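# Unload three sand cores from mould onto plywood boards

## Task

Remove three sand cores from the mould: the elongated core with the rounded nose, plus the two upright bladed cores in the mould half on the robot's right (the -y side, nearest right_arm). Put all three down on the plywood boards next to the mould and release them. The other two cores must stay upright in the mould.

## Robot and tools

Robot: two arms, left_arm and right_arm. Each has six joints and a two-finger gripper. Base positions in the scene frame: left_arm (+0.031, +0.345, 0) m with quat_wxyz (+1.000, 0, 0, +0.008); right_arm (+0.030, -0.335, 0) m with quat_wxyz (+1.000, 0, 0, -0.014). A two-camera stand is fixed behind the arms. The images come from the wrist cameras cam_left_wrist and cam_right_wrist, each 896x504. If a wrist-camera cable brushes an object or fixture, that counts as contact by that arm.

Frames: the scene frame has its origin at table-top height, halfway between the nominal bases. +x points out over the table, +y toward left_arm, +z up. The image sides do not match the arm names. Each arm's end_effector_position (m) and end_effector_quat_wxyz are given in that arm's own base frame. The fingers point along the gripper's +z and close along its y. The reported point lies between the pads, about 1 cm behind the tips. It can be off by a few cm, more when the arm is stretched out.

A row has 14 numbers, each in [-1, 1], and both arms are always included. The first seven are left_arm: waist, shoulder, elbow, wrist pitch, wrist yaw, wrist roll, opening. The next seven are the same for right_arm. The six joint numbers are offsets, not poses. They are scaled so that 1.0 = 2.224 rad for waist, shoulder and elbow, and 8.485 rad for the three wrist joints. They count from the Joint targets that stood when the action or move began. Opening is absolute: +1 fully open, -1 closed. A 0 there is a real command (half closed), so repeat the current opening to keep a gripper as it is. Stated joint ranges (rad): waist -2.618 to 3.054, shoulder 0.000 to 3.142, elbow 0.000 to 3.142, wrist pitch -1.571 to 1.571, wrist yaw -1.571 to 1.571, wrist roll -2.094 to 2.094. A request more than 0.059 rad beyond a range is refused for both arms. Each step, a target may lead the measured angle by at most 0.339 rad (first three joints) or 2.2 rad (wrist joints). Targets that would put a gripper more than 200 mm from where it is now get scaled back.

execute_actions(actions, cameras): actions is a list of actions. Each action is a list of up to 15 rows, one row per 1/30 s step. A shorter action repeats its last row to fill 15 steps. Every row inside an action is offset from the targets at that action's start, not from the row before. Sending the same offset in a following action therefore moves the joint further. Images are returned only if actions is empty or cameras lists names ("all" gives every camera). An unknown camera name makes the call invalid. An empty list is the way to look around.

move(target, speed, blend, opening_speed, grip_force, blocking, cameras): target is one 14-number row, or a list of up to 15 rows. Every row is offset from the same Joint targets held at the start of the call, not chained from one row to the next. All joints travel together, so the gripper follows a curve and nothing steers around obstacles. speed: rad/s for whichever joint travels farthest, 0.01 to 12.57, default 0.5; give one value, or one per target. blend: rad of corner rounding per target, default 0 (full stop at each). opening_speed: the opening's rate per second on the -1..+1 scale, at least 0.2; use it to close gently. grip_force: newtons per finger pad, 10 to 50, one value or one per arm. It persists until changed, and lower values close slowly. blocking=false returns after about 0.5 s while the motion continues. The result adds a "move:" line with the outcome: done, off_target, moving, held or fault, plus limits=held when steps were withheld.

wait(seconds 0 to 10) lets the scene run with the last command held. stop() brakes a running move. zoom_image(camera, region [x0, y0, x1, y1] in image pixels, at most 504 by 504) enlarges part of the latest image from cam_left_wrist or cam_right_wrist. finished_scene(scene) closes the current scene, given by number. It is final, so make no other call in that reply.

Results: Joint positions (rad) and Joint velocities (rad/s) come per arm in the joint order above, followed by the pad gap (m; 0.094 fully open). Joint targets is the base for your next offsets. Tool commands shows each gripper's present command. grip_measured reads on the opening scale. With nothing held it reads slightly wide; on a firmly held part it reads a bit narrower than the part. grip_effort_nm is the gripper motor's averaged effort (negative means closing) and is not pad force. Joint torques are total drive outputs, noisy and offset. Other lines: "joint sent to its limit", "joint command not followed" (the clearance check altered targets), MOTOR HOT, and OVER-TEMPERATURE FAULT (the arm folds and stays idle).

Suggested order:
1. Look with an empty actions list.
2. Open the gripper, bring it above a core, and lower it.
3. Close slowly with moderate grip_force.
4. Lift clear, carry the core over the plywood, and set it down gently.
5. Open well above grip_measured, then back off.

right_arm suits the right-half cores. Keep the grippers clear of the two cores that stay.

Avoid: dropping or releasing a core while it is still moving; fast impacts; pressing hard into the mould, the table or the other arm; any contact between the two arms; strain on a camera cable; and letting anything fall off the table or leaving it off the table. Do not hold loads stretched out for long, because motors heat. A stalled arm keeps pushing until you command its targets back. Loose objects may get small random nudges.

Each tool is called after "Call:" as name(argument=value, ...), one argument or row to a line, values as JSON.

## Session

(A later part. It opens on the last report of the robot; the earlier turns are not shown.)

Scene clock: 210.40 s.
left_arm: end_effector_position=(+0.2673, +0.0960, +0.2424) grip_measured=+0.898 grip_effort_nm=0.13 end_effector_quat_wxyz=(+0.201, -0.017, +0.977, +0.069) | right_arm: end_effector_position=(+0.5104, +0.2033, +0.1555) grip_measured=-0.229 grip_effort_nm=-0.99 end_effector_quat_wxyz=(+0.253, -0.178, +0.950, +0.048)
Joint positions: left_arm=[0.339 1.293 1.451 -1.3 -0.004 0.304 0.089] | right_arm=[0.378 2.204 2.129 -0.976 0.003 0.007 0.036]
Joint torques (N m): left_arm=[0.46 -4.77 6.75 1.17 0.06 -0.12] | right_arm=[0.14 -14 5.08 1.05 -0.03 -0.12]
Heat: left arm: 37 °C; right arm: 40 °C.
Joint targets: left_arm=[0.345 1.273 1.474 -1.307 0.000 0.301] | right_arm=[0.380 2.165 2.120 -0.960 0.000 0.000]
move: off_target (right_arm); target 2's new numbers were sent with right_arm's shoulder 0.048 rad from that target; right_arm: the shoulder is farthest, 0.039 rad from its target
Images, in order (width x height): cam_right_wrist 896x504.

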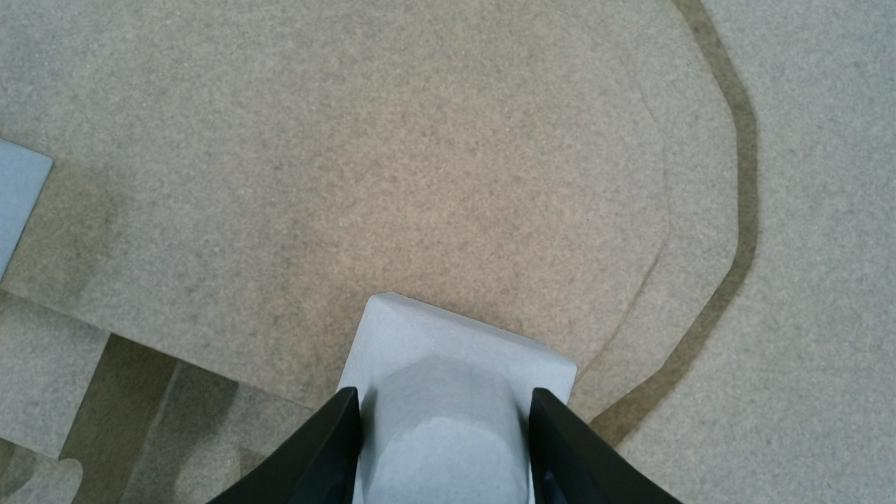

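Call:
move(
  target=[
    [0,0,0,0,0,0,0.9,0,0.054,0.1709,-0.0324,0,0,-0.6],
    [0,0,0,0,0,0,0.9,0,-0.1214,-0.0719,-0.0165,0,0,-0.6],
    [0,0,0,0,0,0,0.9,-0.3058,-0.4969,-0.4631,0.033,0,0,-0.6],
  ],
  speed=[0.25,0.5,0.6],
  blend=[0.03,0.05,0],
  cameras=["cam_right_wrist"],
)

Scene clock: 221.43 s.
left_arm: end_effector_position=(+0.2673, +0.0960, +0.2424) grip_measured=+0.898 grip_effort_nm=0.12 end_effector_quat_wxyz=(+0.201, -0.017, +0.977, +0.069) | right_arm: end_effector_position=(+0.3099, -0.0937, +0.2398) grip_measured=-0.235 grip_effort_nm=-1.00 end_effector_quat_wxyz=(+0.390, +0.138, +0.908, -0.059)
Joint positions: left_arm=[0.339 1.293 1.451 -1.3 -0.004 0.304 0.089] | right_arm=[-0.295 1.086 1.087 -0.76 0.004 0.006 0.036]
Joint torques (N m): left_arm=[0.53 -4.72 6.76 1.16 0.09 -0.11] | right_arm=[-0.47 -4.52 6.2 1.99 -0.05 -0.11]
Heat: left arm: 37 °C; right arm: 40 °C.
Joint targets: left_arm=[0.345 1.273 1.474 -1.307 0.000 0.301] | right_arm=[-0.300 1.060 1.090 -0.680 0.000 0.000]
move: off_target (right_arm); right_arm: the wrist pitch is farthest, 0.080 rad from its target
Images, in order (width x height): cam_right_wrist 896x504.

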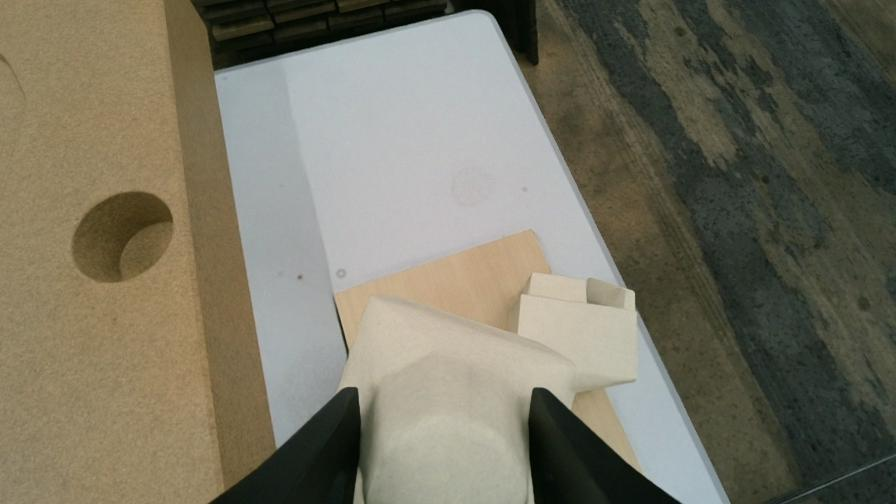

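Call:
move(
  target=[0,0,0,0,0,0,0.9,0,0.0764,-0.2473,0.1167,0,0,-0.6],
  speed=0.6,
  cameras=["cam_right_wrist"],
)

Scene clock: 234.40 s.
left_arm: end_effector_position=(+0.2673, +0.0960, +0.2424) grip_measured=+0.898 grip_effort_nm=0.13 end_effector_quat_wxyz=(+0.201, -0.017, +0.977, +0.069) | right_arm: end_effector_position=(+0.3626, -0.1097, +0.1340) grip_measured=-0.236 grip_effort_nm=-1.00 end_effector_quat_wxyz=(+0.503, +0.129, +0.851, -0.075)
Joint positions: left_arm=[0.339 1.293 1.451 -1.3 -0.004 0.304 0.089] | right_arm=[-0.295 1.239 0.532 0.204 0.004 0.004 0.036]
Joint torques (N m): left_arm=[0.5 -4.78 6.82 1.16 0.06 -0.12] | right_arm=[-0.46 -4.15 6.45 2.48 -0.04 -0.1]
Heat: left arm: 37 °C; right arm: 43 °C.
Joint targets: left_arm=[0.345 1.273 1.474 -1.307 0.000 0.301] | right_arm=[-0.300 1.230 0.540 0.310 0.000 0.000]
move: off_target (right_arm); right_arm: the wrist pitch is farthest, 0.107 rad from its target
Images, in order (width x height): cam_right_wrist 896x504.

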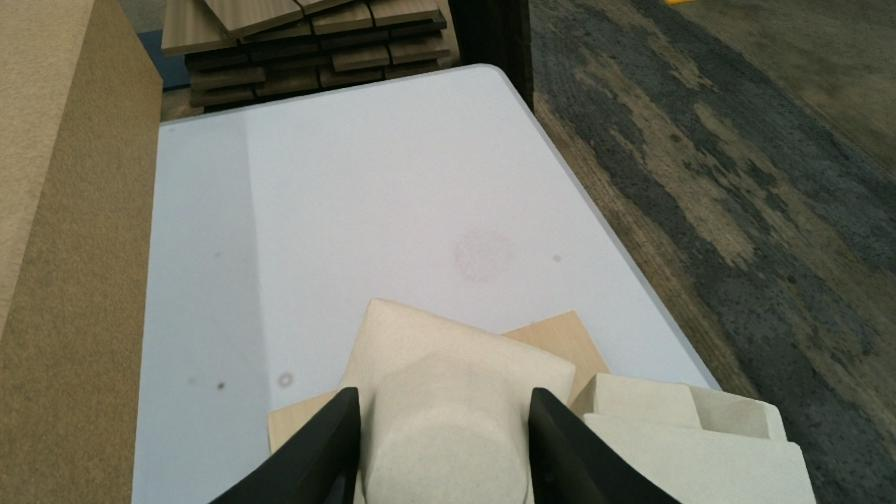

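Call:
move(
  target=[0,0,0,0,0,0,0.9,0.009,-0.0162,-0.0944,0.0232,0,0,-0.6],
  speed=0.25,
  grip_force=[50,25],
  cameras=["cam_right_wrist"],
)

Scene clock: 241.80 s.
left_arm: end_effector_position=(+0.2673, +0.0960, +0.2424) grip_measured=+0.898 grip_effort_nm=0.13 end_effector_quat_wxyz=(+0.201, -0.017, +0.977, +0.069) | right_arm: end_effector_position=(+0.3455, -0.1020, +0.1162) grip_measured=-0.230 grip_effort_nm=-0.55 end_effector_quat_wxyz=(+0.542, +0.122, +0.828, -0.080)
Joint positions: left_arm=[0.339 1.293 1.451 -1.3 -0.004 0.304 0.089] | right_arm=[-0.288 1.211 0.339 0.46 0.004 0.002 0.036]
Joint torques (N m): left_arm=[0.57 -4.75 6.68 1.17 0.07 -0.11] | right_arm=[0.69 -4.26 4.88 1.94 -0.04 -0.06]
Heat: left arm: 37 °C; right arm: 45 °C.
Joint targets: left_arm=[0.345 1.273 1.474 -1.307 0.000 0.301] | right_arm=[-0.280 1.194 0.330 0.507 0.000 0.000]
grip_force (N): 50, 25
move: off_target (right_arm); right_arm: the wrist pitch is farthest, 0.047 rad from its target
Images, in order (width x height): cam_right_wrist 896x504.

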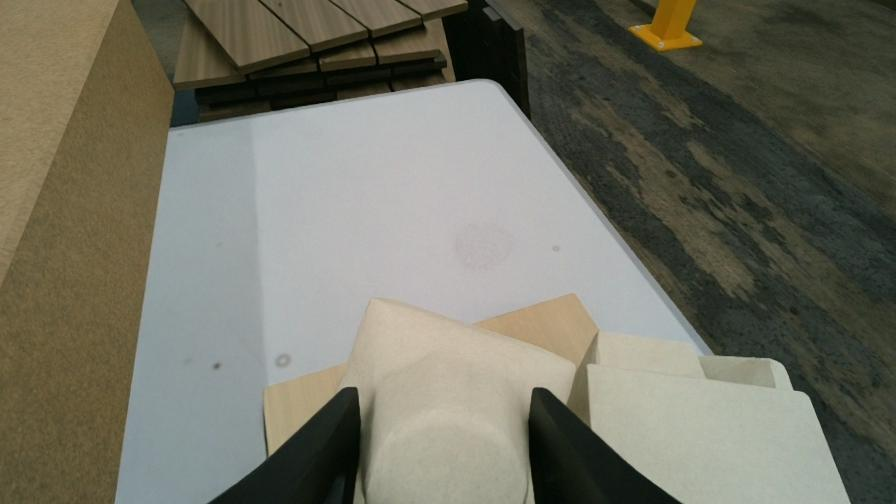

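Call:
move(
  target=[0,0,0,0,0,0,0.9,0.009,0.0112,-0.04,0.0156,0,0,-0.6],
  speed=0.15,
  grip_force=[50,18],
  cameras=["cam_right_wrist"],
)

Scene clock: 246.10 s.
left_arm: end_effector_position=(+0.2673, +0.0960, +0.2424) grip_measured=+0.898 grip_effort_nm=0.13 end_effector_quat_wxyz=(+0.201, -0.017, +0.977, +0.069) | right_arm: end_effector_position=(+0.3385, -0.0976, +0.1137) grip_measured=-0.223 grip_effort_nm=-0.42 end_effector_quat_wxyz=(+0.566, +0.115, +0.811, -0.088)
Joint positions: left_arm=[0.339 1.293 1.451 -1.3 -0.004 0.304 0.089] | right_arm=[-0.273 1.211 0.252 0.609 0.021 -0.006 0.036]
Joint torques (N m): left_arm=[0.51 -4.82 6.86 1.15 0.07 -0.09] | right_arm=[1.09 -2.04 4.52 1.77 -0.21 0.02]
Heat: left arm: 37 °C; right arm: 45 °C.
Joint targets: left_arm=[0.345 1.273 1.474 -1.307 0.000 0.301] | right_arm=[-0.260 1.219 0.241 0.639 0.000 0.000]
grip_force (N): 50, 18
move: done
Images, in order (width x height): cam_right_wrist 896x504.

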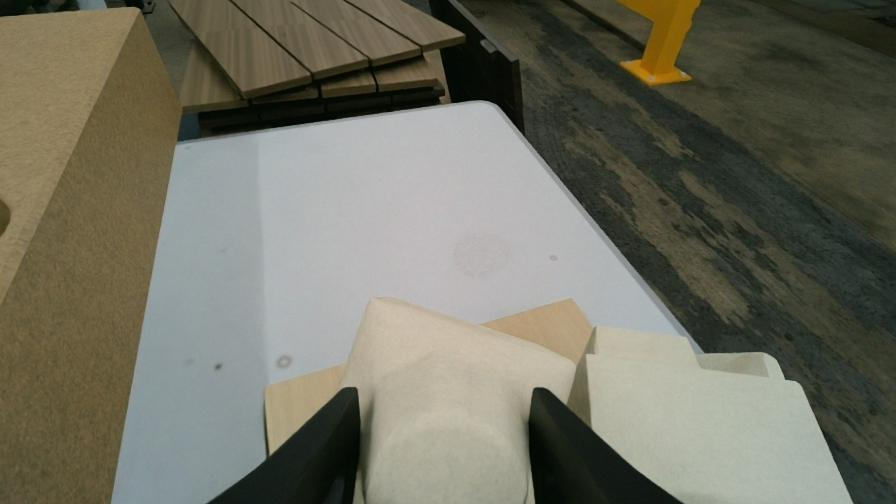

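Call:
move(
  target=[0,0,0,0,0,0,0.9,0,0.0112,-0.04,0.0117,0,0,-0.6],
  speed=0.15,
  grip_force=[50,12],
  cameras=["cam_right_wrist"],
)

Scene clock: 249.60 s.
left_arm: end_effector_position=(+0.2673, +0.0960, +0.2424) grip_measured=+0.898 grip_effort_nm=0.13 end_effector_quat_wxyz=(+0.201, -0.017, +0.977, +0.069) | right_arm: end_effector_position=(+0.3301, -0.0952, +0.1095) grip_measured=-0.217 grip_effort_nm=-0.31 end_effector_quat_wxyz=(+0.587, +0.113, +0.796, -0.091)
Joint positions: left_arm=[0.339 1.293 1.451 -1.3 -0.004 0.304 0.089] | right_arm=[-0.273 1.23 0.17 0.762 0.021 -0.006 0.037]
Joint torques (N m): left_arm=[0.51 -4.78 6.75 1.18 0.07 -0.09] | right_arm=[1.1 -1.42 3.69 1.31 -0.21 0.03]
Heat: left arm: 37 °C; right arm: 44 °C.
Joint targets: left_arm=[0.345 1.273 1.474 -1.307 0.000 0.301] | right_arm=[-0.260 1.243 0.152 0.739 0.000 0.000]
grip_force (N): 50, 12
move: done
Images, in order (width x height): cam_right_wrist 896x504.

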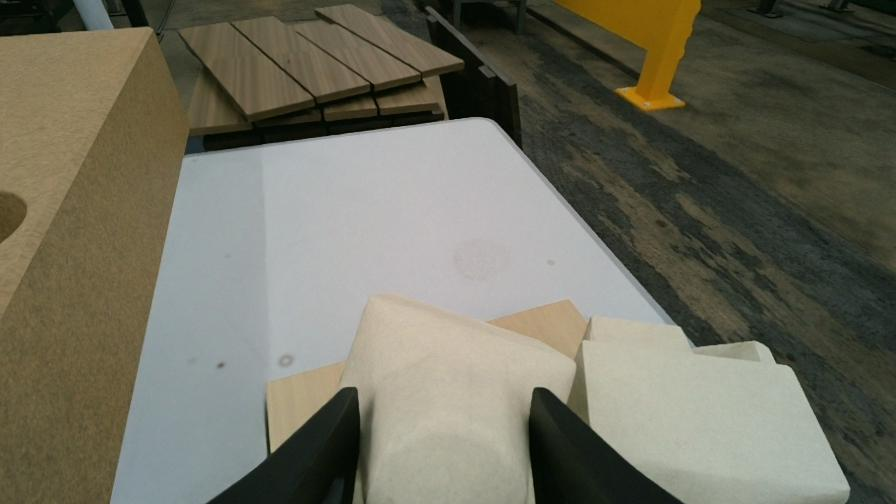

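Call:
move(
  target=[0,0,0,0,0,0,0.9,0,0.039,-0.0425,0.0275,0,0,-0.6],
  speed=0.2,
  grip_force=[50,10],
  cameras=["cam_right_wrist"],
)

Scene clock: 254.53 s.
left_arm: end_effector_position=(+0.2673, +0.0960, +0.2424) grip_measured=+0.898 grip_effort_nm=0.12 end_effector_quat_wxyz=(+0.201, -0.017, +0.977, +0.069) | right_arm: end_effector_position=(+0.3148, -0.0891, +0.0865) grip_measured=-0.215 grip_effort_nm=-0.27 end_effector_quat_wxyz=(+0.589, +0.111, +0.796, -0.089)
Joint positions: left_arm=[0.339 1.293 1.451 -1.3 -0.004 0.304 0.089] | right_arm=[-0.268 1.326 0.062 0.969 0.019 -0.006 0.037]
Joint torques (N m): left_arm=[0.51 -4.75 6.71 1.21 0.09 -0.1] | right_arm=[0.75 -2.09 3.78 1.56 -0.19 0.03]
Heat: left arm: 37 °C; right arm: 44 °C.
Joint targets: left_arm=[0.345 1.273 1.474 -1.307 0.000 0.301] | right_arm=[-0.260 1.330 0.058 0.972 0.000 0.000]
grip_force (N): 50, 10
move: done
Images, in order (width x height): cam_right_wrist 896x504.

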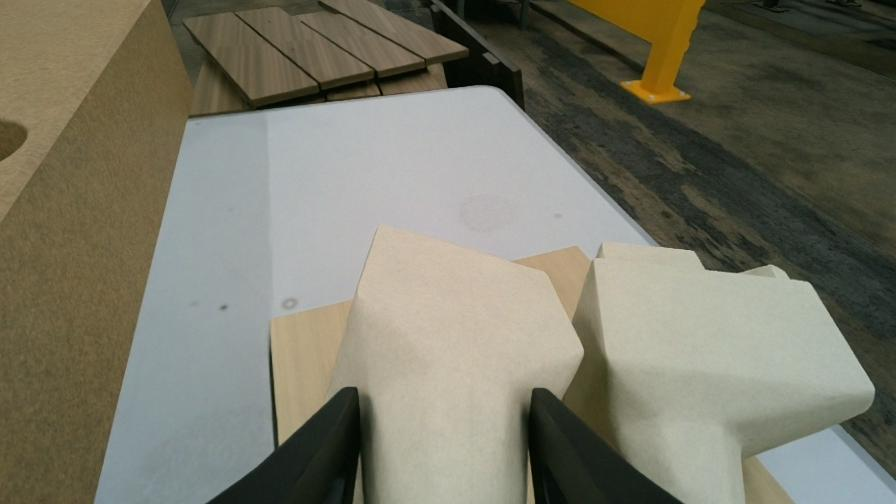

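Call:
move(
  target=[
    [0,0,0,0,0,0,0.9,0,0.0477,0.0072,0.0035,0,0,-0.6],
    [0,0,0,0,0,0,0.9,0,0.0477,0.0072,0.0035,0,0,0.15],
  ],
  speed=0.15,
  opening_speed=0.4,
  cameras=["cam_right_wrist"],
)

Scene clock: 261.17 s.
left_arm: end_effector_position=(+0.2673, +0.0960, +0.2424) grip_measured=+0.898 grip_effort_nm=0.12 end_effector_quat_wxyz=(+0.201, -0.017, +0.977, +0.069) | right_arm: end_effector_position=(+0.3135, -0.0875, +0.0630) grip_measured=+0.147 grip_effort_nm=0.18 end_effector_quat_wxyz=(+0.562, +0.114, +0.815, -0.080)
Joint positions: left_arm=[0.339 1.293 1.451 -1.3 -0.004 0.304 0.089] | right_arm=[-0.268 1.431 0.062 1.005 0.012 0.002 0.054]
Joint torques (N m): left_arm=[0.4 -4.78 6.69 1.19 0.07 -0.11] | right_arm=[0.72 -2.37 4.52 1.49 -0.13 -0.06]
Heat: left arm: 37 °C; right arm: 43 °C.
Joint targets: left_arm=[0.345 1.273 1.474 -1.307 0.000 0.301] | right_arm=[-0.260 1.437 0.074 1.002 0.000 0.000]
grip_force (N): 50, 10
move: done
Images, in order (width x height): cam_right_wrist 896x504.

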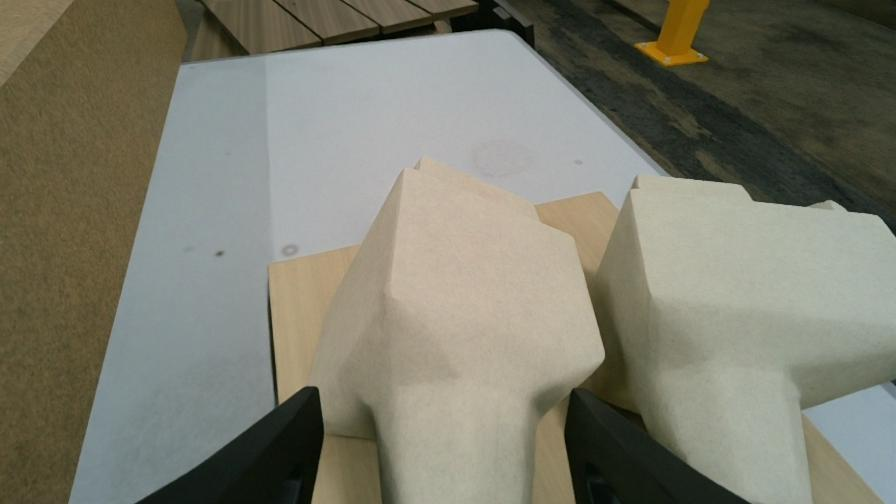

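Call:
move(
  target=[
    [0,0,0,0,0,0,0.9,0,-0.1156,0.0701,-0.045,0,0,0.2],
    [0,0,0,0,0,0,0.9,0,-0.183,0.304,-0.1417,0,0,0.2],
  ],
  speed=[0.35,0.8],
  cameras=["all"],
)

Scene clock: 268.10 s.
left_arm: end_effector_position=(+0.2673, +0.0960, +0.2424) grip_measured=+0.898 grip_effort_nm=0.13 end_effector_quat_wxyz=(+0.201, -0.017, +0.977, +0.069) | right_arm: end_effector_position=(+0.3428, -0.0950, +0.2015) grip_measured=+0.197 grip_effort_nm=0.19 end_effector_quat_wxyz=(+0.496, +0.119, +0.857, -0.071)
Joint positions: left_arm=[0.339 1.293 1.451 -1.3 -0.004 0.304 0.089] | right_arm=[-0.268 1.042 0.721 -0.199 0.01 0.002 0.056]
Joint torques (N m): left_arm=[0.51 -4.83 6.76 1.18 0.08 -0.11] | right_arm=[0.73 -3.47 8.62 1.43 -0.1 -0.07]
Heat: left arm: 37 °C; right arm: 44 °C.
Joint targets: left_arm=[0.345 1.273 1.474 -1.307 0.000 0.301] | right_arm=[-0.260 1.029 0.750 -0.201 0.000 0.000]
grip_force (N): 50, 10
move: done

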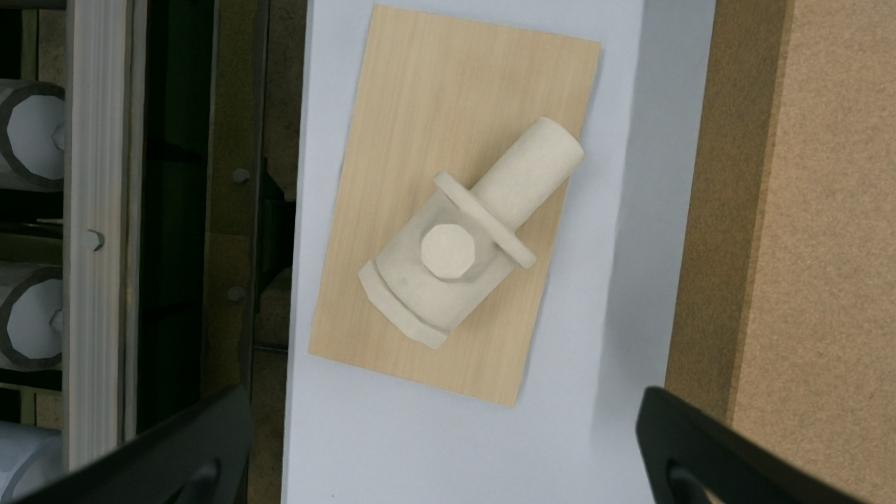

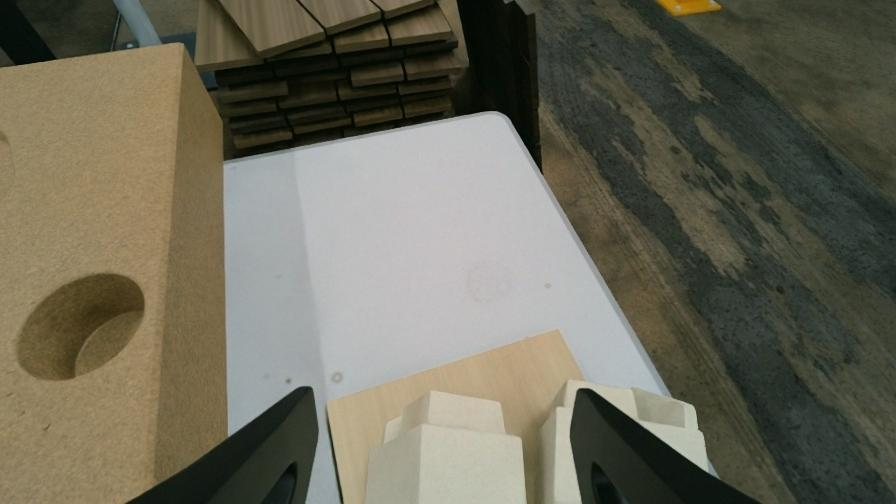

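Call:
finished_scene(
  scene=2,
)

The scene is finished: the task was done.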